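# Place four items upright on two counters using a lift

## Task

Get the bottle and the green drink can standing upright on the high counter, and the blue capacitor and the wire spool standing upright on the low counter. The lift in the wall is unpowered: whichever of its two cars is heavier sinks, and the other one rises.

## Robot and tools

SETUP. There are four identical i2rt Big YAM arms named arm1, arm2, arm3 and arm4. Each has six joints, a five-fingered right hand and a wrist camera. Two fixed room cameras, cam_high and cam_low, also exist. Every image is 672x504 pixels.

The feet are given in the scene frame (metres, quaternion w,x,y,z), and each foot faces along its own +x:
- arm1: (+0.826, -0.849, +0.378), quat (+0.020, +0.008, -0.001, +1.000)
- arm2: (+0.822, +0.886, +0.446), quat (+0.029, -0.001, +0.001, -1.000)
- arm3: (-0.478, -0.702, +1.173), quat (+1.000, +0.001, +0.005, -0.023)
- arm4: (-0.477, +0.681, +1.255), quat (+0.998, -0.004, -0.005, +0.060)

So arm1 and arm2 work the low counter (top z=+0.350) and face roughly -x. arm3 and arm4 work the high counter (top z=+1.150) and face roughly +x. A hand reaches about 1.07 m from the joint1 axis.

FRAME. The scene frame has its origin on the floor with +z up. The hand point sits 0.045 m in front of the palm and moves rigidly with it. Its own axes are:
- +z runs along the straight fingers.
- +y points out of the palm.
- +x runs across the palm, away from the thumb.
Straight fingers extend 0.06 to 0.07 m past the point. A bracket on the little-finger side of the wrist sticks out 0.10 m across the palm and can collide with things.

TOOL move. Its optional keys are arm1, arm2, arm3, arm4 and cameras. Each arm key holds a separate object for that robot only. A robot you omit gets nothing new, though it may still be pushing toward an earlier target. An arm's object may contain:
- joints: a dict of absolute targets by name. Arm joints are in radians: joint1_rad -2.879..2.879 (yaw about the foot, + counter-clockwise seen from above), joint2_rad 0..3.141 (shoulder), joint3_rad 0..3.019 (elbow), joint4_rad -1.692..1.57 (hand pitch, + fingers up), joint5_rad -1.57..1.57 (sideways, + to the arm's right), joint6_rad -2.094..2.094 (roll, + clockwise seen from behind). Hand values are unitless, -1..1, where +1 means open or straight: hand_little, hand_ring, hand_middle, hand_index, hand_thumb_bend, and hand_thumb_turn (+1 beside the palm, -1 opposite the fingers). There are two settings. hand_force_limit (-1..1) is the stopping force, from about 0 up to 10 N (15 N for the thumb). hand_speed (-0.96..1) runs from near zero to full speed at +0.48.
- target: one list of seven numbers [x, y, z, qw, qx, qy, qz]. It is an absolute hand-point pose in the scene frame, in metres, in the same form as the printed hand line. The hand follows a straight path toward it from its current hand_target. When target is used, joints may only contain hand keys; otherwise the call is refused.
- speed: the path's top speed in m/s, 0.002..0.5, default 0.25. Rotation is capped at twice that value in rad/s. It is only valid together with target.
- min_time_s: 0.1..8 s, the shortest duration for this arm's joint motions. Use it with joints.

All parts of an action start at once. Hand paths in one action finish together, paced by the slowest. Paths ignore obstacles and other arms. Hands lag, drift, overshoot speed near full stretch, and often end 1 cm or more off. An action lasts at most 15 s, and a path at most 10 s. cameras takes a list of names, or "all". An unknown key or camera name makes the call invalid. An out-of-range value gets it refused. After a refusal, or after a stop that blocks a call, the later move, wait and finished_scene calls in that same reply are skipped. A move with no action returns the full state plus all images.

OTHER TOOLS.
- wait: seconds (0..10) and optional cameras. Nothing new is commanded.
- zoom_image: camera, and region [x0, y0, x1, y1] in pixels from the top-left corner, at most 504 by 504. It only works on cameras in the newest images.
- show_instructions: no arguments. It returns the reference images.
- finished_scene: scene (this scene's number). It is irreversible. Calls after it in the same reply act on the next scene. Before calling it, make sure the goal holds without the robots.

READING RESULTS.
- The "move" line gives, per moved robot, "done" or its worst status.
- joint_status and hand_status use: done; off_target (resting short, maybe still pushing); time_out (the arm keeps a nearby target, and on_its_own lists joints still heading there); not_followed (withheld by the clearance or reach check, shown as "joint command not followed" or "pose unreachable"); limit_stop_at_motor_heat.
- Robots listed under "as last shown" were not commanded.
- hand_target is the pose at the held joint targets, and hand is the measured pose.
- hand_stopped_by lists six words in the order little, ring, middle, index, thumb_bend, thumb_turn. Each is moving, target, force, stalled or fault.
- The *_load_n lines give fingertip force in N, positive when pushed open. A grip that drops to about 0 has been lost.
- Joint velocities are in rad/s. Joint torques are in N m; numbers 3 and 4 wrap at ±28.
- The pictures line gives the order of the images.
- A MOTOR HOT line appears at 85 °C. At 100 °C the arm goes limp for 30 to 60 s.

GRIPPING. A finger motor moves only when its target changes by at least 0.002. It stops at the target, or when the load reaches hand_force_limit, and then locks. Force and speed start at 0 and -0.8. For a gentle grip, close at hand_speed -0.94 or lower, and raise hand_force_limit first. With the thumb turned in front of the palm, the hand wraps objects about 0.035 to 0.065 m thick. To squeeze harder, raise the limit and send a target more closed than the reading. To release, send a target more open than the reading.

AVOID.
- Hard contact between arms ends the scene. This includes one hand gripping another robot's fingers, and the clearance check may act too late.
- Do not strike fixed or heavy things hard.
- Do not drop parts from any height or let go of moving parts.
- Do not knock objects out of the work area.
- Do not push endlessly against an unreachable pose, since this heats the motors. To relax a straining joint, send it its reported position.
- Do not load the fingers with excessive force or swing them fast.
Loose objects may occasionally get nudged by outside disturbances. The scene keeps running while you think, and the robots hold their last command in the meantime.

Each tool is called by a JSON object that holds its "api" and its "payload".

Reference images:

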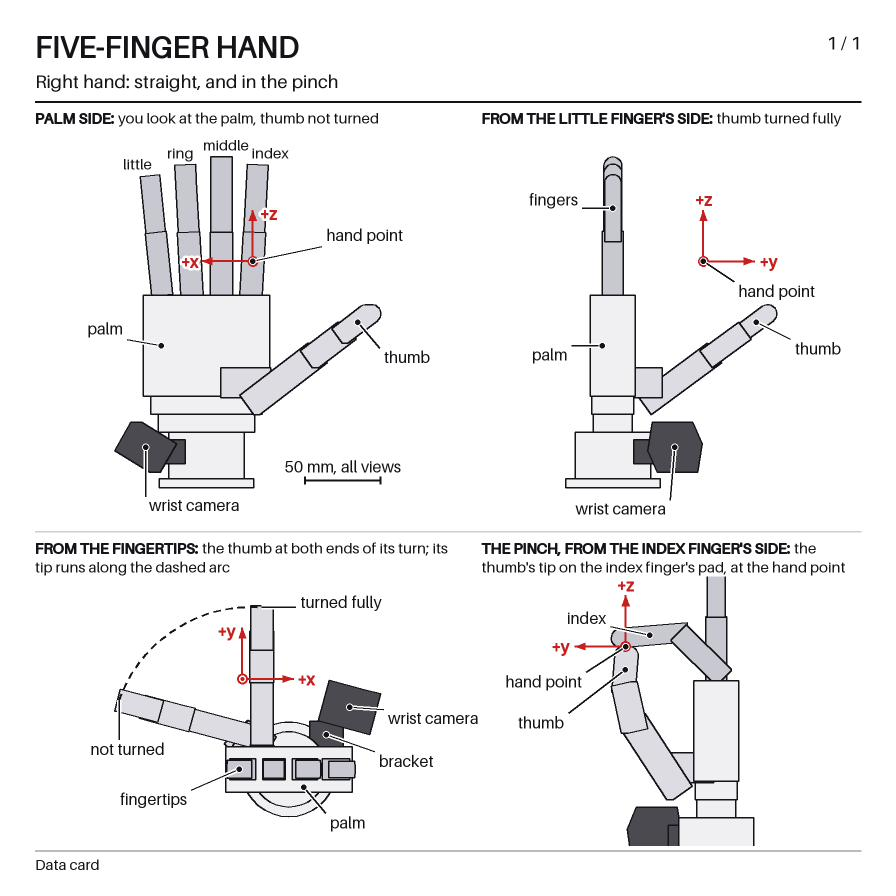

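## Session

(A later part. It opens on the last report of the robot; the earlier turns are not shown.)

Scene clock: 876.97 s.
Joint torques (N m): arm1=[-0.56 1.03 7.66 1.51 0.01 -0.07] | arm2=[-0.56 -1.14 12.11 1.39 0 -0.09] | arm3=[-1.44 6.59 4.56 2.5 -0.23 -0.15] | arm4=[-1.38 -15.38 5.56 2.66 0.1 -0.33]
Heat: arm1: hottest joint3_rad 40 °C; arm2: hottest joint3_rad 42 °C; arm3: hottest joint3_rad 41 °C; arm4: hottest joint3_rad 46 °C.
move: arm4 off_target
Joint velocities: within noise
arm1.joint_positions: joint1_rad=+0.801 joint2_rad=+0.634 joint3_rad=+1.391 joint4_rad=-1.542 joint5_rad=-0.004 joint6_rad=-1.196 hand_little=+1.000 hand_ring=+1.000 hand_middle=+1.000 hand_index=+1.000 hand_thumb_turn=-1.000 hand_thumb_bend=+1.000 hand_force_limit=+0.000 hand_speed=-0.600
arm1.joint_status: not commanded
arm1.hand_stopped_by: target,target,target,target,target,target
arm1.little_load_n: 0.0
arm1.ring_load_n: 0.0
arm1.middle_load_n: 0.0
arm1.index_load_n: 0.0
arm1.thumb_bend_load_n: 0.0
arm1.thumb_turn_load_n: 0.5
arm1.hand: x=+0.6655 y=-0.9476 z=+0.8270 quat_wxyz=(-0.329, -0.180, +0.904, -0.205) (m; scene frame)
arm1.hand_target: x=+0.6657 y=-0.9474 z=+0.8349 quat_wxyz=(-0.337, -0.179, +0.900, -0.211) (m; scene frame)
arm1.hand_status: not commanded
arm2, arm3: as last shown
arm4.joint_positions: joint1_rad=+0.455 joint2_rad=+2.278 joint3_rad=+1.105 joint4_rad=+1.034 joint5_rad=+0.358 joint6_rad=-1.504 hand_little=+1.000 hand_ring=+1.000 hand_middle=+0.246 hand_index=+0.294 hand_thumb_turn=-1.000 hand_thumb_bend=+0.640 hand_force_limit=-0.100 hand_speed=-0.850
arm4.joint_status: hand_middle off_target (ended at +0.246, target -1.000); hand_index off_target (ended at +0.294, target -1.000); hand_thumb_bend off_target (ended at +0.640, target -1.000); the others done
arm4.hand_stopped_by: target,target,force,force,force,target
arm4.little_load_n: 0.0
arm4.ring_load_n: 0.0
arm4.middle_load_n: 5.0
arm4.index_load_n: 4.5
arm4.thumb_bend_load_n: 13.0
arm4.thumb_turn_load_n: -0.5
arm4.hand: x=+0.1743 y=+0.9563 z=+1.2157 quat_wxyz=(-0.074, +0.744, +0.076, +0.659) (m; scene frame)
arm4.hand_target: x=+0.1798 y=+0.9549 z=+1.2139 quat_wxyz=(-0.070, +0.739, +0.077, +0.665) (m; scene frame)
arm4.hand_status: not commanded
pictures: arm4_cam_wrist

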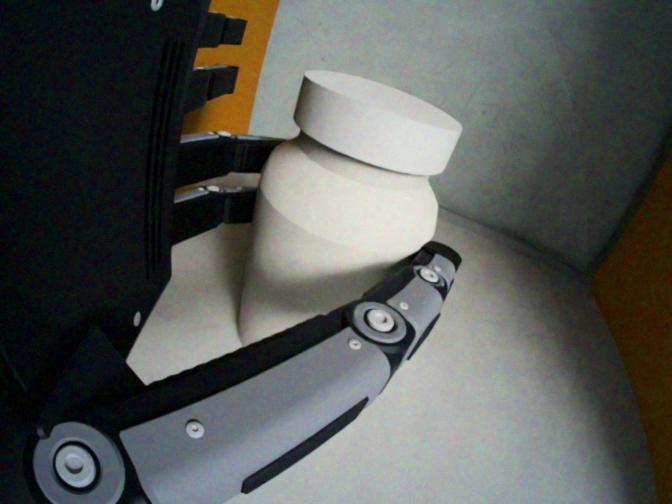

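{"api": "move", "payload": {"arm4": {"target": [0.18, 0.955, 1.29, -0.0699, 0.7390, 0.0777, 0.6654], "speed": 0.08}, "arm2": {"target": [0.52, 0.872, 0.68, -0.6551, 0, 0.7553, 0], "speed": 0.15}, "cameras": ["arm4_cam_wrist"]}}

Scene clock: 893.00 s.
Joint torques (N m): arm1=[-0.56 1.03 7.64 1.52 0.01 -0.07] | arm2=[0.79 0.79 13.71 1.33 0.41 0.06] | arm3=[-1.44 6.59 4.56 2.5 -0.23 -0.14] | arm4=[-1.85 -19.14 4.93 1.69 0.06 -0.34]
Heat: arm1: hottest joint3_rad 40 °C; arm2: hottest joint3_rad 45 °C; arm3: hottest joint3_rad 41 °C; arm4: hottest joint3_rad 45 °C.
move: arm2 off_target; arm4 off_target
Joint velocities: within noise
arm1, arm3: as last shown
arm1.middle_load_n: -0.5
arm1.thumb_turn_load_n: 0.0
arm2.joint_positions: joint1_rad=+0.502 joint2_rad=+0.316 joint3_rad=+0.241 joint4_rad=-0.135 joint5_rad=+0.555 joint6_rad=-1.496 hand_little=+1.000 hand_ring=+1.000 hand_middle=+1.000 hand_index=+1.000 hand_thumb_turn=-1.000 hand_thumb_bend=+1.000 hand_force_limit=+0.400 hand_speed=-0.800
arm2.joint_status: not commanded
arm2.hand_stopped_by: target,target,target,target,target,target
arm2.little_load_n: 0.0
arm2.ring_load_n: 0.0
arm2.middle_load_n: 0.5
arm2.index_load_n: 0.0
arm2.thumb_bend_load_n: 0.0
arm2.thumb_turn_load_n: 0.0
arm2.hand: x=+0.5211 y=+0.8757 z=+0.6532 quat_wxyz=(+0.642, +0.012, -0.766, -0.014) (m; scene frame)
arm2.hand_target: x=+0.5198 y=+0.8728 z=+0.6798 quat_wxyz=(+0.656, +0.001, -0.755, -0.001) (m; scene frame)
arm2.hand_status: off_target (0.027 m and 2.9 deg from the pose sent, 0.098 m and 4.7 deg at the start)
arm4.joint_positions: joint1_rad=+0.455 joint2_rad=+2.146 joint3_rad=+1.084 joint4_rad=+0.915 joint5_rad=+0.358 joint6_rad=-1.504 hand_little=+1.000 hand_ring=+1.000 hand_middle=+0.246 hand_index=+0.294 hand_thumb_turn=-1.000 hand_thumb_bend=+0.640 hand_force_limit=-0.100 hand_speed=-0.850
arm4.joint_status: not commanded
arm4.hand_stopped_by: target,target,force,force,force,target
arm4.little_load_n: 0.0
arm4.ring_load_n: 0.0
arm4.middle_load_n: 5.0
arm4.index_load_n: 4.5
arm4.thumb_bend_load_n: 13.5
arm4.thumb_turn_load_n: 0.0
arm4.hand: x=+0.1758 y=+0.9580 z=+1.2690 quat_wxyz=(-0.072, +0.747, +0.077, +0.656) (m; scene frame)
arm4.hand_target: x=+0.1800 y=+0.9550 z=+1.2896 quat_wxyz=(-0.070, +0.739, +0.078, +0.665) (m; scene frame)
arm4.hand_status: off_target (0.022 m and 1.4 deg from the pose sent, 0.075 m and 1.0 deg at the start)
pictures: arm4_cam_wrist

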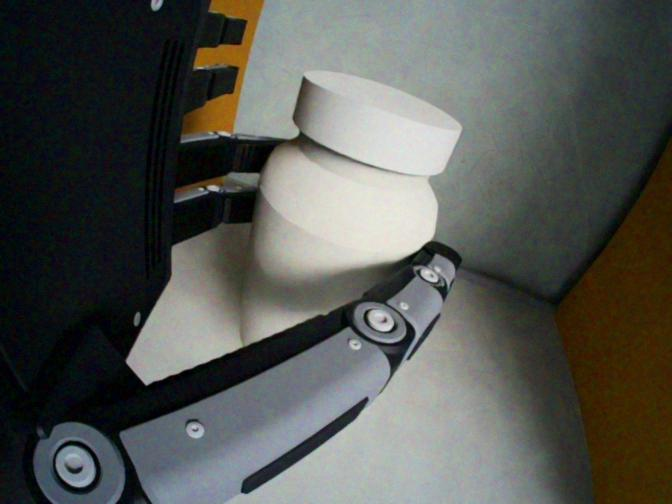

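{"api": "move", "payload": {"arm4": {"target": [-0.10, 0.925, 1.34, -0.0699, 0.7390, 0.0777, 0.6654], "speed": 0.15}, "arm2": {"joints": {"joint1_rad": 0.0, "joint2_rad": 0.75, "joint3_rad": 1.8, "joint4_rad": -1.4}, "min_time_s": 3}, "cameras": ["cam_high", "cam_low"]}}

{"api": "move", "payload": {"arm4": {"target": [-0.20, 0.92, 1.42, -0.0699, 0.7390, 0.0777, 0.6654], "speed": 0.2}, "cameras": ["arm4_cam_wrist", "cam_high"]}}

Scene clock: 900.07 s.
Joint torques (N m): arm1=[-0.56 1.08 7.62 1.51 0.01 -0.07] | arm2=[-0.5 2.67 8.27 1.26 0.44 0.05] | arm3=[-1.44 6.59 4.56 2.5 -0.23 -0.14] | arm4=[-0.15 -9.64 3.54 1.96 0.4 -0.11]
Heat: arm1: hottest joint3_rad 40 °C; arm2: hottest joint3_rad 47 °C; arm3: hottest joint3_rad 41 °C; arm4: hottest joint3_rad 44 °C.
move: arm2 done; arm4 off_target
Joint velocities: within noise
arm1, arm3: as last shown
arm1.middle_load_n: 0.0
arm1.thumb_turn_load_n: 0.5
arm2.joint_positions: joint1_rad=+0.007 joint2_rad=+0.743 joint3_rad=+1.771 joint4_rad=-1.382 joint5_rad=+0.557 joint6_rad=-1.495 hand_little=+1.000 hand_ring=+1.000 hand_middle=+1.000 hand_index=+1.000 hand_thumb_turn=-1.000 hand_thumb_bend=+1.000 hand_force_limit=+0.400 hand_speed=-0.800
arm2.joint_status: all done
arm2.hand_stopped_by: target,target,target,target,target,target
arm2.little_load_n: 0.0
arm2.ring_load_n: 0.0
arm2.middle_load_n: 0.0
arm2.index_load_n: 0.0
arm2.thumb_bend_load_n: 0.0
arm2.thumb_turn_load_n: 0.5
arm2.hand: x=+0.6443 y=+1.0253 z=+1.1052 quat_wxyz=(+0.565, -0.161, -0.788, -0.187) (m; scene frame)
arm2.hand_target: x=+0.6508 y=+1.0268 z=+1.1113 quat_wxyz=(+0.567, -0.171, -0.784, -0.185) (m; scene frame)
arm2.hand_status: not commanded
arm3.thumb_turn_load_n: 0.5
arm4.joint_positions: joint1_rad=+0.842 joint2_rad=+1.652 joint3_rad=+0.418 joint4_rad=+1.048 joint5_rad=+0.746 joint6_rad=-1.465 hand_little=+1.000 hand_ring=+1.000 hand_middle=+0.246 hand_index=+0.294 hand_thumb_turn=-1.000 hand_thumb_bend=+0.640 hand_force_limit=-0.100 hand_speed=-0.850
arm4.joint_status: not commanded
arm4.hand_stopped_by: target,target,force,force,force,target
arm4.little_load_n: 0.0
arm4.ring_load_n: 0.0
arm4.middle_load_n: 5.0
arm4.index_load_n: 4.5
arm4.thumb_bend_load_n: 13.5
arm4.thumb_turn_load_n: 0.0
arm4.hand: x=-0.0982 y=+0.9222 z=+1.3300 quat_wxyz=(-0.058, +0.745, +0.088, +0.658) (m; scene frame)
arm4.hand_target: x=-0.0998 y=+0.9250 z=+1.3400 quat_wxyz=(-0.069, +0.739, +0.079, +0.666) (m; scene frame)
arm4.hand_status: off_target (0.011 m and 2.1 deg from the pose sent, 0.287 m and 1.4 deg at the start)
pictures: cam_high, cam_low

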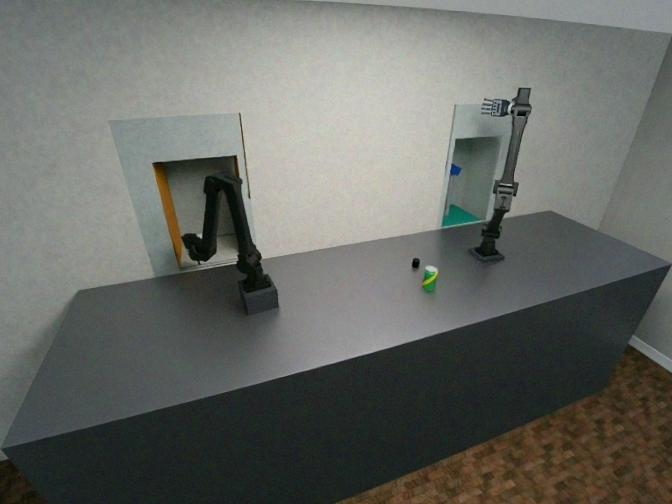

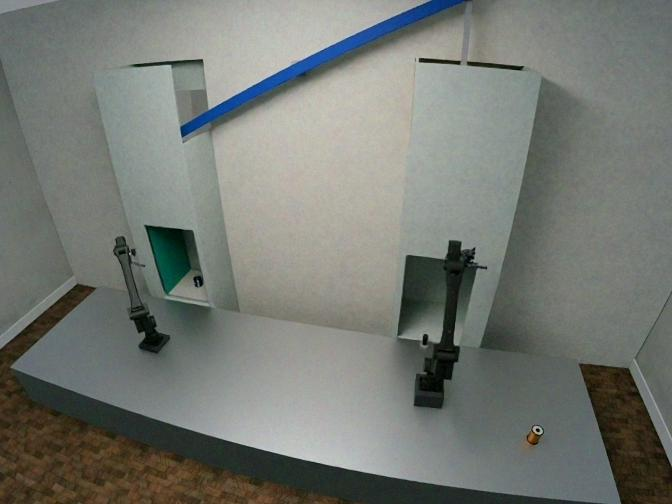

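Scene clock: 901.83 s.
Joint torques (N m): arm1=[-0.56 0.97 7.64 1.5 0.01 -0.07] | arm2=[-0.5 2.67 8.24 1.26 0.44 0.05] | arm3=[-1.44 6.59 4.57 2.5 -0.23 -0.15] | arm4=[-0.03 -5.19 7.6 1.21 0.5 -0.11]
Heat: arm1: hottest joint3_rad 40 °C; arm2: hottest joint3_rad 47 °C; arm3: hottest joint3_rad 41 °C; arm4: hottest joint3_rad 44 °C.
move: arm4 off_target
Joint velocities: within noise
arm1, arm2, arm3: as last shown
arm1.thumb_turn_load_n: 0.0
arm2.thumb_turn_load_n: 0.0
arm4.joint_positions: joint1_rad=+1.137 joint2_rad=+1.163 joint3_rad=+0.342 joint4_rad=+0.568 joint5_rad=+1.038 joint6_rad=-1.376 hand_little=+1.000 hand_ring=+1.000 hand_middle=+0.246 hand_index=+0.294 hand_thumb_turn=-1.000 hand_thumb_bend=+0.640 hand_force_limit=-0.100 hand_speed=-0.850
arm4.joint_status: not commanded
arm4.hand_stopped_by: target,target,force,force,force,target
arm4.little_load_n: 0.0
arm4.ring_load_n: 0.0
arm4.middle_load_n: 5.0
arm4.index_load_n: 4.0
arm4.thumb_bend_load_n: 13.5
arm4.thumb_turn_load_n: 0.0
arm4.hand: x=-0.1991 y=+0.9136 z=+1.4094 quat_wxyz=(-0.056, +0.742, +0.089, +0.662) (m; scene frame)
arm4.hand_target: x=-0.1998 y=+0.9197 z=+1.4203 quat_wxyz=(-0.070, +0.738, +0.078, +0.666) (m; scene frame)
arm4.hand_status: off_target (0.012 m and 2.1 deg from the pose sent, 0.136 m and 2.1 deg at the start)
pictures: arm4_cam_wrist, cam_high

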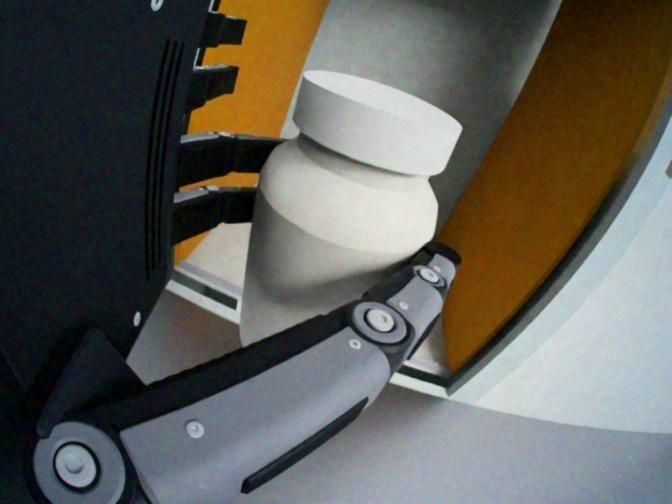

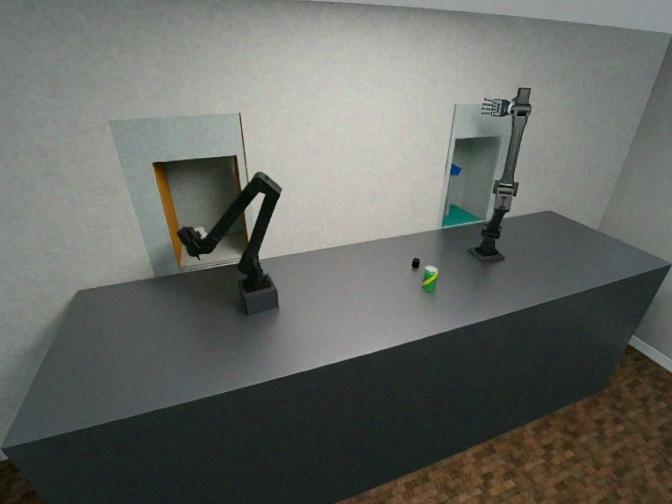

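{"api": "move", "payload": {"arm4": {"target": [-0.25, 1.08, 1.40, -0.3346, 0.6436, 0.3716, 0.5795], "speed": 0.3}, "cameras": ["arm4_cam_wrist", "arm1_cam_wrist"]}}

{"api": "move", "payload": {}}

Scene clock: 910.47 s.
Joint torques (N m): arm1=[-0.62 1.03 7.64 1.51 0.01 -0.07] | arm2=[-0.5 2.73 8.25 1.28 0.44 0.05] | arm3=[-1.44 6.59 4.56 2.5 -0.23 -0.15] | arm4=[-1.73 -3.78 7.23 3.22 0.04 -0.44]
Heat: arm1: hottest joint3_rad 40 °C; arm2: hottest joint3_rad 47 °C; arm3: hottest joint3_rad 41 °C; arm4: hottest joint3_rad 44 °C.
move: arm4 off_target
Joint velocities: within noise
arm1, arm2, arm3: as last shown
arm1.little_load_n: 0.5
arm1.thumb_turn_load_n: 0.5
arm3.little_load_n: -0.5
arm3.thumb_turn_load_n: 0.0
arm4.joint_positions: joint1_rad=+1.160 joint2_rad=+1.262 joint3_rad=+0.318 joint4_rad=+0.792 joint5_rad=+0.225 joint6_rad=-1.507 hand_little=+1.000 hand_ring=+1.000 hand_middle=+0.246 hand_index=+0.294 hand_thumb_turn=-1.000 hand_thumb_bend=+0.640 hand_force_limit=-0.100 hand_speed=-0.850
arm4.joint_status: not commanded
arm4.hand_stopped_by: target,target,force,force,force,target
arm4.little_load_n: 0.0
arm4.ring_load_n: 0.0
arm4.middle_load_n: 5.0
arm4.index_load_n: 4.0
arm4.thumb_bend_load_n: 13.0
arm4.thumb_turn_load_n: 0.0
arm4.hand: x=-0.2570 y=+1.0724 z=+1.3849 quat_wxyz=(-0.332, +0.659, +0.374, +0.562) (m; scene frame)
arm4.hand_target: x=-0.2508 y=+1.0794 z=+1.3995 quat_wxyz=(-0.334, +0.645, +0.371, +0.578) (m; scene frame)
arm4.hand_status: off_target (0.018 m and 2.7 deg from the pose sent, 0.174 m and 48.2 deg at the start)
pictures: arm1_cam_wrist, arm4_cam_wrist

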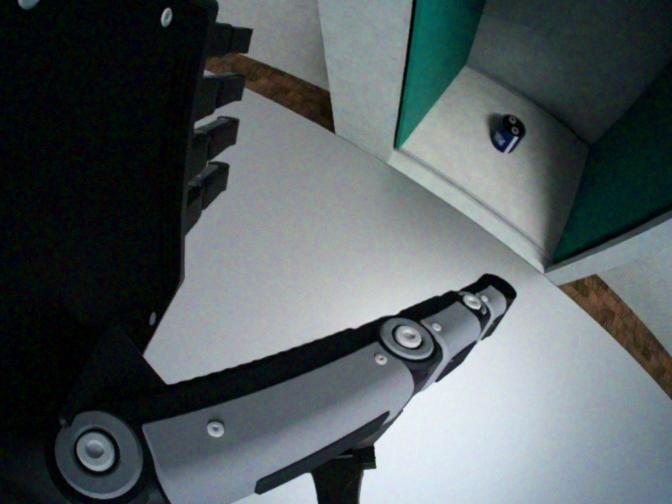

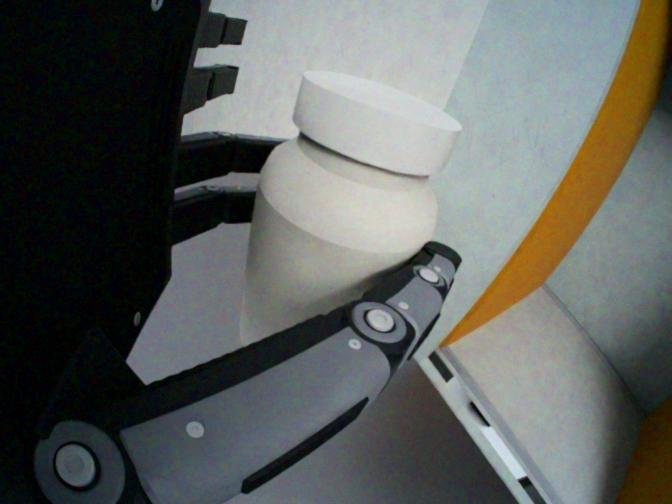

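Scene clock: 910.47 s.
Joint torques (N m): arm1=[-0.62 1.03 7.64 1.51 0.01 -0.07] | arm2=[-0.5 2.73 8.25 1.28 0.44 0.05] | arm3=[-1.44 6.59 4.56 2.5 -0.23 -0.15] | arm4=[-1.73 -3.78 7.23 3.22 0.04 -0.44]
Heat: arm1: hottest joint3_rad 40 °C; arm2: hottest joint3_rad 47 °C; arm3: hottest joint3_rad 41 °C; arm4: hottest joint3_rad 44 °C.
Joint velocities: within noise
arm1.joint_positions: joint1_rad=+0.801 joint2_rad=+0.634 joint3_rad=+1.391 joint4_rad=-1.542 joint5_rad=-0.004 joint6_rad=-1.196 hand_little=+1.000 hand_ring=+1.000 hand_middle=+1.000 hand_index=+1.000 hand_thumb_turn=-1.000 hand_thumb_bend=+1.000 hand_force_limit=+0.000 hand_speed=-0.600
arm1.joint_status: not commanded
arm1.hand_stopped_by: target,target,target,target,target,target
arm1.little_load_n: 0.5
arm1.ring_load_n: 0.0
arm1.middle_load_n: 0.0
arm1.index_load_n: 0.0
arm1.thumb_bend_load_n: 0.0
arm1.thumb_turn_load_n: 0.5
arm1.hand: x=+0.6655 y=-0.9476 z=+0.8270 quat_wxyz=(-0.329, -0.180, +0.904, -0.205) (m; scene frame)
arm1.hand_target: x=+0.6657 y=-0.9474 z=+0.8349 quat_wxyz=(-0.337, -0.179, +0.900, -0.211) (m; scene frame)
arm1.hand_status: not commanded
arm2.joint_positions: joint1_rad=+0.007 joint2_rad=+0.743 joint3_rad=+1.771 joint4_rad=-1.382 joint5_rad=+0.557 joint6_rad=-1.495 hand_little=+1.000 hand_ring=+1.000 hand_middle=+1.000 hand_index=+1.000 hand_thumb_turn=-1.000 hand_thumb_bend=+1.000 hand_force_limit=+0.400 hand_speed=-0.800
arm2.joint_status: not commanded
arm2.hand_stopped_by: target,target,target,target,target,target
arm2.little_load_n: 0.0
arm2.ring_load_n: 0.0
arm2.middle_load_n: 0.0
arm2.index_load_n: 0.0
arm2.thumb_bend_load_n: 0.0
arm2.thumb_turn_load_n: 0.0
arm2.hand: x=+0.6443 y=+1.0253 z=+1.1052 quat_wxyz=(+0.565, -0.161, -0.788, -0.187) (m; scene frame)
arm2.hand_target: x=+0.6508 y=+1.0268 z=+1.1113 quat_wxyz=(+0.567, -0.171, -0.784, -0.185) (m; scene frame)
arm2.hand_status: not commanded
arm3.joint_positions: joint1_rad=-0.700 joint2_rad=+0.786 joint3_rad=+2.177 joint4_rad=-1.423 joint5_rad=-0.752 joint6_rad=-1.619 hand_little=+1.000 hand_ring=+1.000 hand_middle=+1.000 hand_index=+1.000 hand_thumb_turn=-1.000 hand_thumb_bend=+1.000 hand_force_limit=+0.000 hand_speed=-0.700
arm3.joint_status: not commanded
arm3.hand_stopped_by: target,target,target,target,target,target
arm3.little_load_n: -0.5
arm3.ring_load_n: 0.0
arm3.middle_load_n: 0.0
arm3.index_load_n: 0.0
arm3.thumb_bend_load_n: 0.0
arm3.thumb_turn_load_n: 0.0
arm3.hand: x=-0.3169 y=-0.7270 z=+1.9570 quat_wxyz=(+0.006, +0.719, +0.010, +0.695) (m; scene frame)
arm3.hand_target: x=-0.3153 y=-0.7297 z=+1.9696 quat_wxyz=(+0.020, +0.710, +0.019, +0.703) (m; scene frame)
arm3.hand_status: not commanded
arm4.joint_positions: joint1_rad=+1.160 joint2_rad=+1.262 joint3_rad=+0.318 joint4_rad=+0.792 joint5_rad=+0.225 joint6_rad=-1.507 hand_little=+1.000 hand_ring=+1.000 hand_middle=+0.246 hand_index=+0.294 hand_thumb_turn=-1.000 hand_thumb_bend=+0.640 hand_force_limit=-0.100 hand_speed=-0.850
arm4.joint_status: not commanded
arm4.hand_stopped_by: target,target,force,force,force,target
arm4.little_load_n: 0.0
arm4.ring_load_n: 0.0
arm4.middle_load_n: 5.0
arm4.index_load_n: 4.0
arm4.thumb_bend_load_n: 13.0
arm4.thumb_turn_load_n: 0.0
arm4.hand: x=-0.2570 y=+1.0724 z=+1.3849 quat_wxyz=(-0.332, +0.659, +0.374, +0.562) (m; scene frame)
arm4.hand_target: x=-0.2508 y=+1.0794 z=+1.3995 quat_wxyz=(-0.334, +0.645, +0.371, +0.578) (m; scene frame)
arm4.hand_status: off_target (0.018 m and 2.7 deg from the pose sent, 0.174 m and 48.2 deg at the start)
pictures: arm1_cam_wrist, arm2_cam_wrist, arm3_cam_wrist, arm4_cam_wrist, cam_high, cam_low

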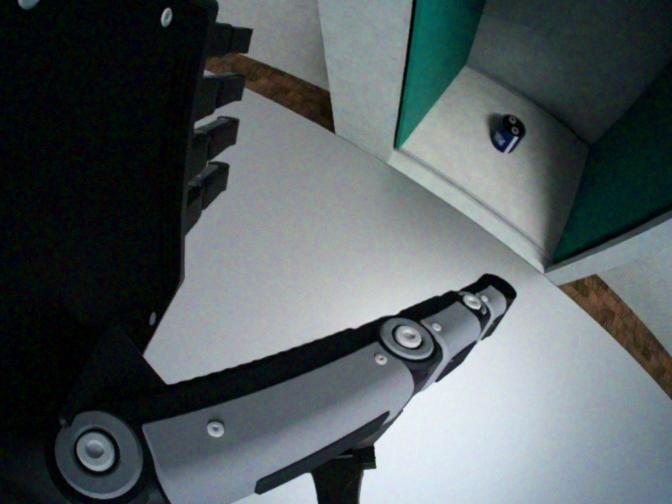

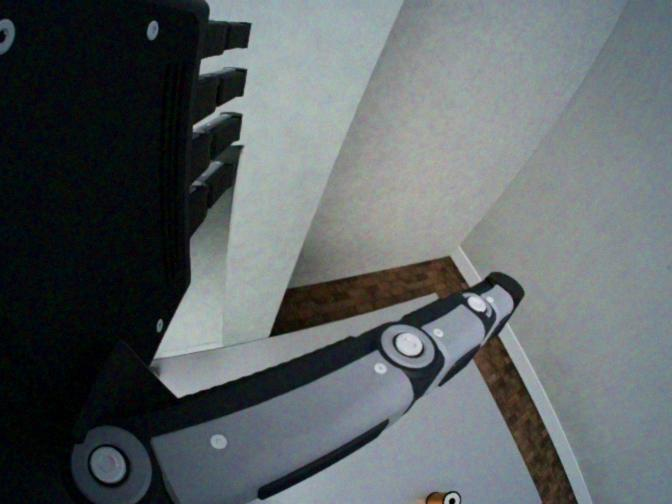

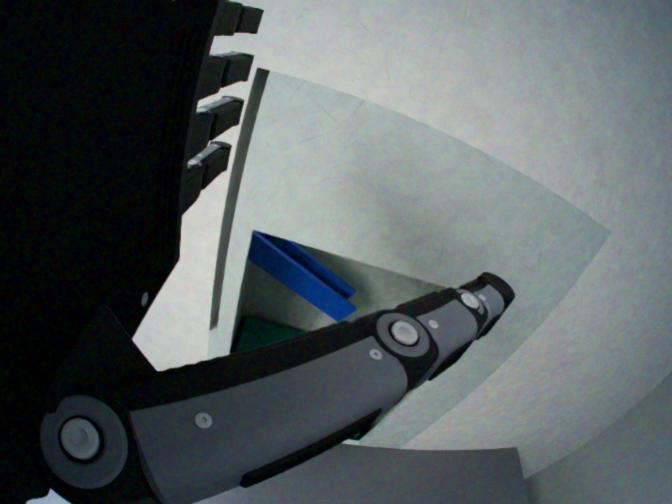

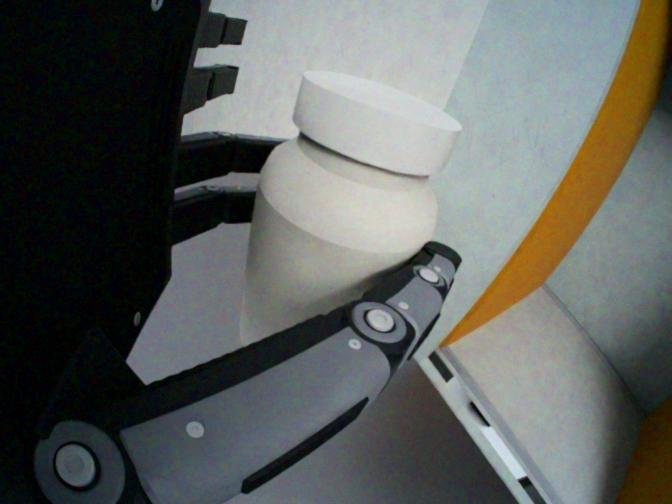

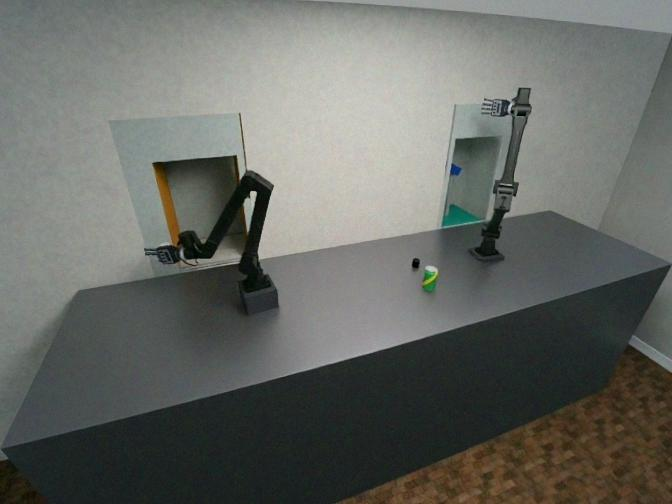

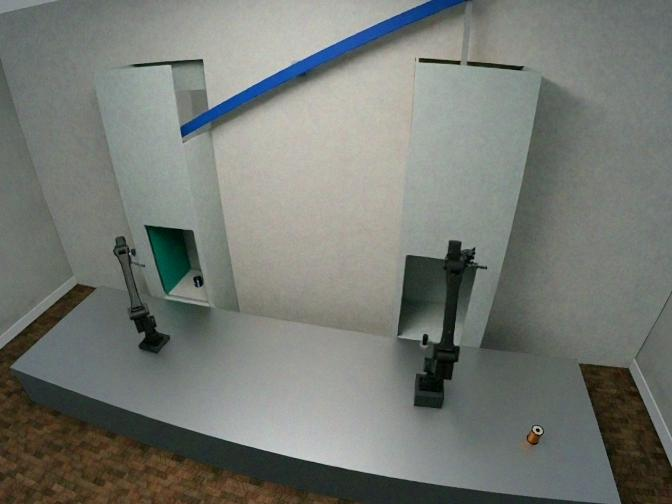

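{"api": "move", "payload": {"arm4": {"target": [-0.27, 1.13, 1.25, -0.3346, 0.6436, 0.3716, 0.5795], "speed": 0.15}, "arm1": {"target": [0.47, -0.905, 0.66, -0.6551, 0, 0.7553, 0], "speed": 0.3}, "cameras": ["arm4_cam_wrist", "arm1_cam_wrist"]}}

Scene clock: 916.93 s.
Joint torques (N m): arm1=[-1.55 -1.26 7.83 2.39 0.15 -0.2] | arm2=[-0.5 2.73 8.25 1.26 0.44 0.05] | arm3=[-1.44 6.59 4.56 2.5 -0.23 -0.15] | arm4=[0.03 -9 2.43 3.15 0.32 -0.33]
Heat: arm1: hottest joint3_rad 40 °C; arm2: hottest joint3_rad 47 °C; arm3: hottest joint3_rad 41 °C; arm4: hottest joint3_rad 44 °C.
move: arm1 done; arm4 off_target
Joint velocities: within noise
arm1.joint_positions: joint1_rad=+0.641 joint2_rad=+0.635 joint3_rad=+0.488 joint4_rad=-0.043 joint5_rad=+0.577 joint6_rad=-1.456 hand_little=+1.000 hand_ring=+1.000 hand_middle=+1.000 hand_index=+1.000 hand_thumb_turn=-1.000 hand_thumb_bend=+1.000 hand_force_limit=+0.000 hand_speed=-0.600
arm1.joint_status: not commanded
arm1.hand_stopped_by: target,target,target,target,target,target
arm1.little_load_n: 0.0
arm1.ring_load_n: 0.0
arm1.middle_load_n: 0.0
arm1.index_load_n: 0.0
arm1.thumb_bend_load_n: 0.0
arm1.thumb_turn_load_n: 0.5
arm1.hand: x=+0.4706 y=-0.9094 z=+0.6620 quat_wxyz=(-0.655, -0.002, +0.756, -0.008) (m; scene frame)
arm1.hand_target: x=+0.4686 y=-0.9060 z=+0.6597 quat_wxyz=(-0.656, -0.001, +0.755, -0.002) (m; scene frame)
arm1.hand_status: done (0.005 m and 0.9 deg from the pose sent, 0.261 m and 52.1 deg at the start)
arm2, arm3: as last shown
arm3.little_load_n: 0.0
arm3.thumb_turn_load_n: 0.5
arm4.joint_positions: joint1_rad=+1.254 joint2_rad=+2.030 joint3_rad=+0.432 joint4_rad=+1.447 joint5_rad=+0.324 joint6_rad=-1.508 hand_little=+1.000 hand_ring=+1.000 hand_middle=+0.246 hand_index=+0.294 hand_thumb_turn=-1.000 hand_thumb_bend=+0.640 hand_force_limit=-0.100 hand_speed=-0.850
arm4.joint_status: not commanded
arm4.hand_stopped_by: target,target,force,force,force,target
arm4.little_load_n: 0.0
arm4.ring_load_n: 0.0
arm4.middle_load_n: 5.0
arm4.index_load_n: 4.5
arm4.thumb_bend_load_n: 13.5
arm4.thumb_turn_load_n: 0.0
arm4.hand: x=-0.2698 y=+1.1207 z=+1.2419 quat_wxyz=(-0.327, +0.655, +0.377, +0.567) (m; scene frame)
arm4.hand_target: x=-0.2703 y=+1.1300 z=+1.2500 quat_wxyz=(-0.334, +0.643, +0.373, +0.579) (m; scene frame)
arm4.hand_status: off_target (0.012 m and 2.2 deg from the pose sent, 0.147 m and 2.7 deg at the start)
pictures: arm1_cam_wrist, arm4_cam_wrist

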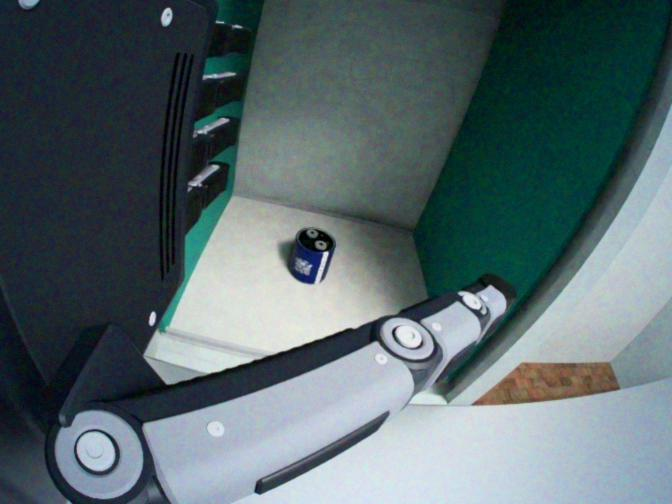

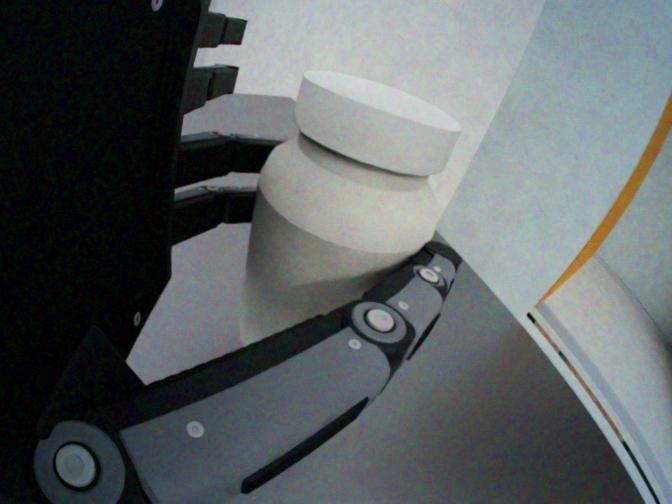

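{"api": "move", "payload": {"arm4": {"target": [-0.25, 1.165, 1.223, -0.3346, 0.6436, 0.3716, 0.5795], "speed": 0.08}, "arm1": {"target": [0.30, -0.875, 0.43, -0.6551, 0, 0.7553, 0], "speed": 0.2}, "cameras": ["arm4_cam_wrist", "arm1_cam_wrist"]}}

Scene clock: 930.23 s.
Joint torques (N m): arm1=[-1.9 -9.88 5.23 2.55 -0.11 -0.16] | arm2=[-0.5 2.67 8.25 1.28 0.44 0.05] | arm3=[-1.49 6.59 4.57 2.5 -0.23 -0.15] | arm4=[-1.9 -10.4 2.78 2.59 0.02 -0.37]
Heat: arm1: hottest joint3_rad 40 °C; arm2: hottest joint3_rad 47 °C; arm3: hottest joint3_rad 41 °C; arm4: hottest joint3_rad 43 °C.
move: arm1 off_target; arm4 done
Joint velocities: within noise
arm1.joint_positions: joint1_rad=+0.300 joint2_rad=+1.781 joint3_rad=+0.476 joint4_rad=+1.110 joint5_rad=+0.252 joint6_rad=-1.517 hand_little=+1.000 hand_ring=+1.000 hand_middle=+1.000 hand_index=+1.000 hand_thumb_turn=-1.000 hand_thumb_bend=+1.000 hand_force_limit=+0.000 hand_speed=-0.600
arm1.joint_status: not commanded
arm1.hand_stopped_by: target,target,target,target,target,target
arm1.little_load_n: 0.0
arm1.ring_load_n: 0.0
arm1.middle_load_n: 0.0
arm1.index_load_n: 0.5
arm1.thumb_bend_load_n: 0.5
arm1.thumb_turn_load_n: 0.0
arm1.hand: x=+0.3120 y=-0.8765 z=+0.4232 quat_wxyz=(-0.644, +0.000, +0.765, -0.002) (m; scene frame)
arm1.hand_target: x=+0.3006 y=-0.8748 z=+0.4299 quat_wxyz=(-0.655, +0.001, +0.756, +0.000) (m; scene frame)
arm1.hand_status: off_target (0.014 m and 1.8 deg from the pose sent, 0.290 m and 0.9 deg at the start)
arm2, arm3: as last shown
arm3.thumb_turn_load_n: 0.0
arm4.joint_positions: joint1_rad=+1.234 joint2_rad=+2.138 joint3_rad=+0.556 joint4_rad=+1.447 joint5_rad=+0.300 joint6_rad=-1.508 hand_little=+1.000 hand_ring=+1.000 hand_middle=+0.246 hand_index=+0.294 hand_thumb_turn=-1.000 hand_thumb_bend=+0.640 hand_force_limit=-0.100 hand_speed=-0.850
arm4.joint_status: not commanded
arm4.hand_stopped_by: target,target,force,force,force,target
arm4.little_load_n: 0.0
arm4.ring_load_n: 0.0
arm4.middle_load_n: 5.0
arm4.index_load_n: 4.5
arm4.thumb_bend_load_n: 13.0
arm4.thumb_turn_load_n: 0.0
arm4.hand: x=-0.2556 y=+1.1585 z=+1.2188 quat_wxyz=(-0.334, +0.652, +0.373, +0.570) (m; scene frame)
arm4.hand_target: x=-0.2499 y=+1.1647 z=+1.2231 quat_wxyz=(-0.334, +0.644, +0.371, +0.580) (m; scene frame)
arm4.hand_status: done (0.010 m and 1.5 deg from the pose sent, 0.052 m and 2.2 deg at the start)
pictures: arm1_cam_wrist, arm4_cam_wrist

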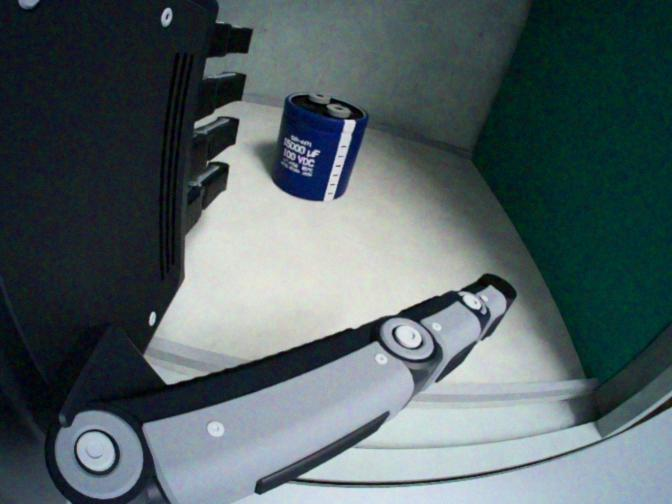

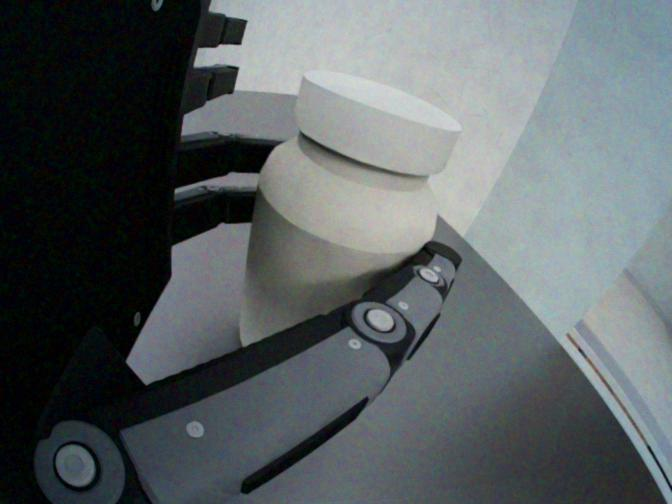

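{"api": "zoom_image", "payload": {"camera": "arm1_cam_wrist", "region": [240, 60, 408, 228]}}

{"api": "move", "payload": {"arm4": {"target": [-0.25, 1.165, 1.213, -0.3346, 0.6436, 0.3716, 0.5795], "speed": 0.05}}}

Scaled by 3.000 from the camera's 672x504 image, which has a finer 960x720 frame.

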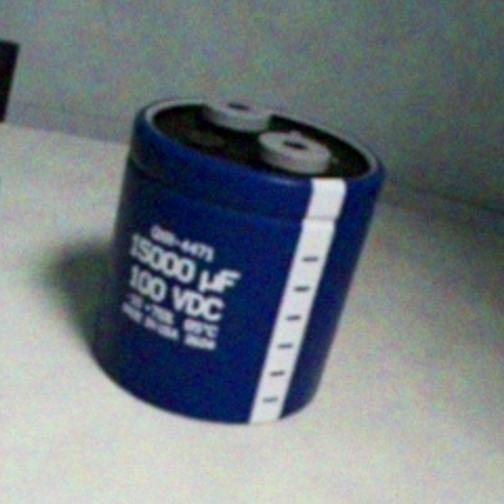

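Scene clock: 939.93 s.
Joint torques (N m): arm1=[-1.55 -9.93 5.22 2.52 -0.08 -0.17] | arm2=[-0.5 2.67 8.25 1.28 0.44 0.05] | arm3=[-1.44 6.59 4.56 2.5 -0.23 -0.15] | arm4=[-1.55 -9.7 2.37 2.76 0.01 -0.35]
Heat: arm1: hottest joint3_rad 40 °C; arm2: hottest joint3_rad 47 °C; arm3: hottest joint3_rad 41 °C; arm4: hottest joint3_rad 42 °C.
move: arm4 done
Joint velocities: within noise
arm1, arm2, arm3: as last shown
arm1.joint_positions: joint1_rad=+0.300 joint2_rad=+1.781 joint3_rad=+0.476 joint4_rad=+1.110 joint5_rad=+0.250 joint6_rad=-1.518 hand_little=+1.000 hand_ring=+1.000 hand_middle=+1.000 hand_index=+1.000 hand_thumb_turn=-1.000 hand_thumb_bend=+1.000 hand_force_limit=+0.000 hand_speed=-0.600
arm1.ring_load_n: -0.5
arm1.index_load_n: 0.0
arm1.thumb_bend_load_n: 0.0
arm1.hand: x=+0.3120 y=-0.8768 z=+0.4231 quat_wxyz=(-0.643, -0.001, +0.766, -0.002) (m; scene frame)
arm1.hand_target: x=+0.3006 y=-0.8749 z=+0.4297 quat_wxyz=(-0.655, +0.000, +0.756, +0.000) (m; scene frame)
arm3.thumb_turn_load_n: 0.5
arm4.joint_positions: joint1_rad=+1.234 joint2_rad=+2.167 joint3_rad=+0.570 joint4_rad=+1.468 joint5_rad=+0.300 joint6_rad=-1.508 hand_little=+1.000 hand_ring=+1.000 hand_middle=+0.246 hand_index=+0.294 hand_thumb_turn=-1.000 hand_thumb_bend=+0.640 hand_force_limit=-0.100 hand_speed=-0.850
arm4.joint_status: not commanded
arm4.hand_stopped_by: target,target,force,force,force,target
arm4.little_load_n: 0.0
arm4.ring_load_n: 0.0
arm4.middle_load_n: 5.0
arm4.index_load_n: 4.0
arm4.thumb_bend_load_n: 13.5
arm4.thumb_turn_load_n: -1.0
arm4.hand: x=-0.2548 y=+1.1610 z=+1.2125 quat_wxyz=(-0.335, +0.651, +0.372, +0.571) (m; scene frame)
arm4.hand_target: x=-0.2500 y=+1.1649 z=+1.2131 quat_wxyz=(-0.335, +0.644, +0.371, +0.579) (m; scene frame)
arm4.hand_status: done (0.006 m and 1.2 deg from the pose sent, 0.010 m and 1.5 deg at the start)
pictures: none

{"api": "move", "payload": {"arm4": {"target": [-0.25, 1.165, 1.204, -0.3346, 0.6436, 0.3716, 0.5795], "speed": 0.05}, "arm1": {"target": [0.18, -0.876, 0.417, -0.6551, 0, 0.7553, 0], "speed": 0.1}, "cameras": ["arm4_cam_wrist", "arm1_cam_wrist"]}}

Scene clock: 949.40 s.
Joint torques (N m): arm1=[-1.49 -13.63 6.67 1.21 -0.13 -0.17] | arm2=[-0.5 2.73 8.25 1.26 0.43 0.05] | arm3=[-1.44 6.53 4.57 2.5 -0.23 -0.15] | arm4=[-1.67 -9.23 2.02 2.33 0.01 -0.31]
Heat: arm1: hottest joint3_rad 39 °C; arm2: hottest joint3_rad 46 °C; arm3: hottest joint3_rad 41 °C; arm4: hottest joint3_rad 41 °C.
move: arm1 off_target; arm4 done
Joint velocities: within noise
arm1.joint_positions: joint1_rad=+0.239 joint2_rad=+1.967 joint3_rad=+0.808 joint4_rad=+1.000 joint5_rad=+0.190 joint6_rad=-1.529 hand_little=+1.000 hand_ring=+1.000 hand_middle=+1.000 hand_index=+1.000 hand_thumb_turn=-1.000 hand_thumb_bend=+1.000 hand_force_limit=+0.000 hand_speed=-0.600
arm1.joint_status: not commanded
arm1.hand_stopped_by: target,target,target,target,target,target
arm1.little_load_n: 0.0
arm1.ring_load_n: 0.0
arm1.middle_load_n: 0.0
arm1.index_load_n: 0.0
arm1.thumb_bend_load_n: 0.0
arm1.thumb_turn_load_n: 0.5
arm1.hand: x=+0.1911 y=-0.8797 z=+0.4186 quat_wxyz=(-0.656, +0.002, +0.755, -0.005) (m; scene frame)
arm1.hand_target: x=+0.1804 y=-0.8758 z=+0.4172 quat_wxyz=(-0.655, +0.000, +0.755, +0.000) (m; scene frame)
arm1.hand_status: off_target (0.012 m and 0.6 deg from the pose sent, 0.132 m and 1.8 deg at the start)
arm2, arm3: as last shown
arm2.thumb_turn_load_n: 0.5
arm3.ring_load_n: 0.5
arm4.joint_positions: joint1_rad=+1.234 joint2_rad=+2.194 joint3_rad=+0.584 joint4_rad=+1.502 joint5_rad=+0.308 joint6_rad=-1.522 hand_little=+1.000 hand_ring=+1.000 hand_middle=+0.246 hand_index=+0.294 hand_thumb_turn=-1.000 hand_thumb_bend=+0.640 hand_force_limit=-0.100 hand_speed=-0.850
arm4.joint_status: not commanded
arm4.hand_stopped_by: target,target,force,force,force,target
arm4.little_load_n: 0.0
arm4.ring_load_n: 0.0
arm4.middle_load_n: 4.5
arm4.index_load_n: 3.0
arm4.thumb_bend_load_n: 13.5
arm4.thumb_turn_load_n: -1.0
arm4.hand: x=-0.2525 y=+1.1633 z=+1.2114 quat_wxyz=(-0.335, +0.644, +0.369, +0.580) (m; scene frame)
arm4.hand_target: x=-0.2489 y=+1.1636 z=+1.2044 quat_wxyz=(-0.330, +0.644, +0.372, +0.582) (m; scene frame)
arm4.hand_status: done (0.008 m and 0.3 deg from the pose sent, 0.011 m and 1.2 deg at the start)
pictures: arm1_cam_wrist, arm4_cam_wrist

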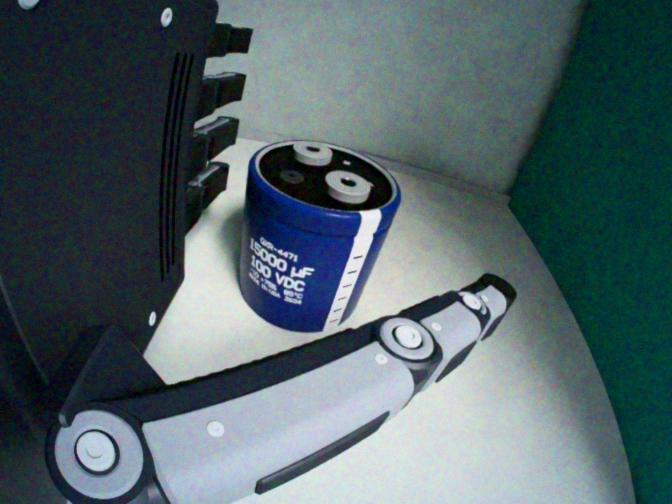

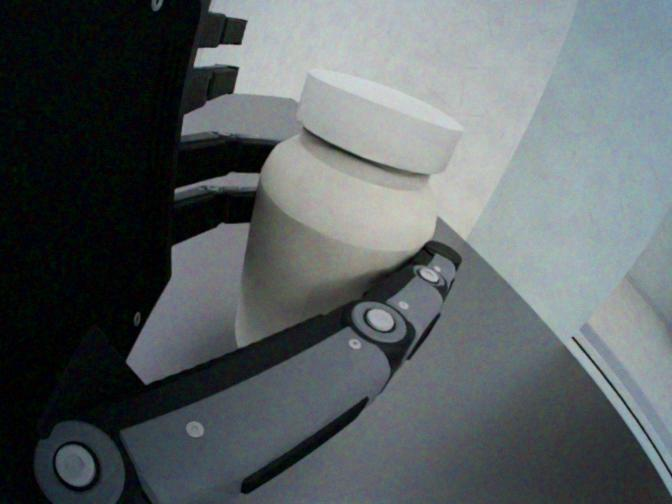

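{"api": "move", "payload": {"arm4": {"joints": {"hand_index": 1, "hand_middle": 1, "hand_thumb_bend": 1, "hand_speed": -0.7}}, "arm1": {"target": [0.15, -0.869, 0.41, -0.6551, 0, 0.7553, 0], "speed": 0.08}, "cameras": ["arm4_cam_wrist", "arm1_cam_wrist"]}}

Scene clock: 968.90 s.
Joint torques (N m): arm1=[-1.79 -14.51 6.91 1.25 -0.13 -0.17] | arm2=[-0.44 2.73 8.25 1.26 0.43 0.05] | arm3=[-1.44 6.59 4.56 2.5 -0.23 -0.15] | arm4=[-1.38 -10.17 1.83 2.3 0.03 -0.27]
Heat: arm1: hottest joint3_rad 39 °C; arm2: hottest joint3_rad 46 °C; arm3: hottest joint3_rad 41 °C; arm4: hottest joint3_rad 40 °C.
move: arm1 off_target; arm4 done
Joint velocities: within noise
arm1.joint_positions: joint1_rad=+0.214 joint2_rad=+2.022 joint3_rad=+0.894 joint4_rad=+0.971 joint5_rad=+0.164 joint6_rad=-1.532 hand_little=+1.000 hand_ring=+1.000 hand_middle=+1.000 hand_index=+1.000 hand_thumb_turn=-1.000 hand_thumb_bend=+1.000 hand_force_limit=+0.000 hand_speed=-0.600
arm1.joint_status: not commanded
arm1.hand_stopped_by: target,target,target,target,target,target
arm1.little_load_n: 0.0
arm1.ring_load_n: -0.5
arm1.middle_load_n: 0.0
arm1.index_load_n: 0.0
arm1.thumb_bend_load_n: 0.0
arm1.thumb_turn_load_n: 0.0
arm1.hand: x=+0.1610 y=-0.8735 z=+0.4120 quat_wxyz=(-0.656, +0.002, +0.755, -0.006) (m; scene frame)
arm1.hand_target: x=+0.1504 y=-0.8692 z=+0.4104 quat_wxyz=(-0.656, +0.000, +0.755, -0.001) (m; scene frame)
arm1.hand_status: off_target (0.012 m and 0.7 deg from the pose sent, 0.043 m and 0.6 deg at the start)
arm2, arm3: as last shown
arm3.ring_load_n: 0.0
arm4.joint_positions: joint1_rad=+1.233 joint2_rad=+2.204 joint3_rad=+0.584 joint4_rad=+1.502 joint5_rad=+0.298 joint6_rad=-1.516 hand_little=+1.000 hand_ring=+1.000 hand_middle=+1.000 hand_index=+1.000 hand_thumb_turn=-1.000 hand_thumb_bend=+1.000 hand_force_limit=-0.100 hand_speed=-0.700
arm4.joint_status: all done
arm4.hand_stopped_by: target,target,target,target,target,target
arm4.little_load_n: 0.0
arm4.ring_load_n: 0.0
arm4.middle_load_n: 0.0
arm4.index_load_n: 0.0
arm4.thumb_bend_load_n: 0.0
arm4.thumb_turn_load_n: 0.0
arm4.hand: x=-0.2539 y=+1.1627 z=+1.2058 quat_wxyz=(-0.336, +0.647, +0.372, +0.575) (m; scene frame)
arm4.hand_target: x=-0.2502 y=+1.1649 z=+1.2040 quat_wxyz=(-0.335, +0.644, +0.372, +0.579) (m; scene frame)
arm4.hand_status: not commanded
pictures: arm1_cam_wrist, arm4_cam_wrist

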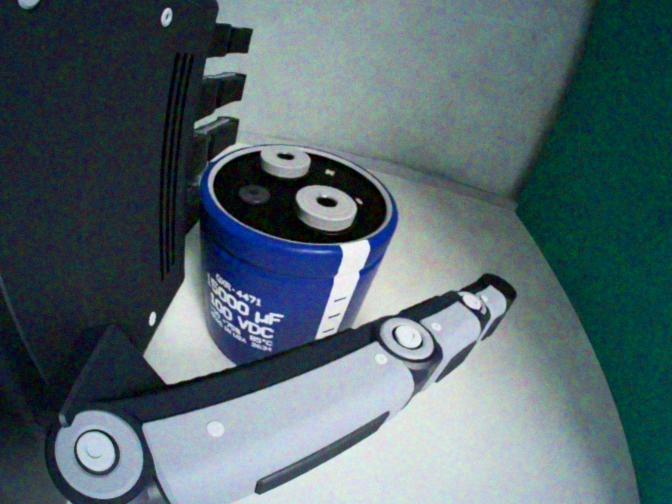

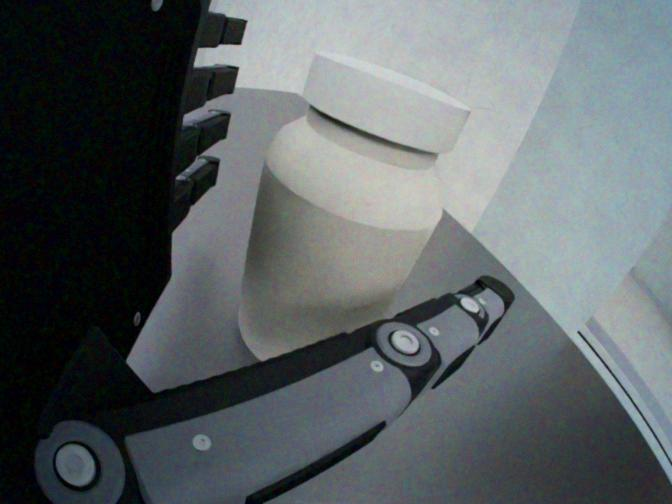

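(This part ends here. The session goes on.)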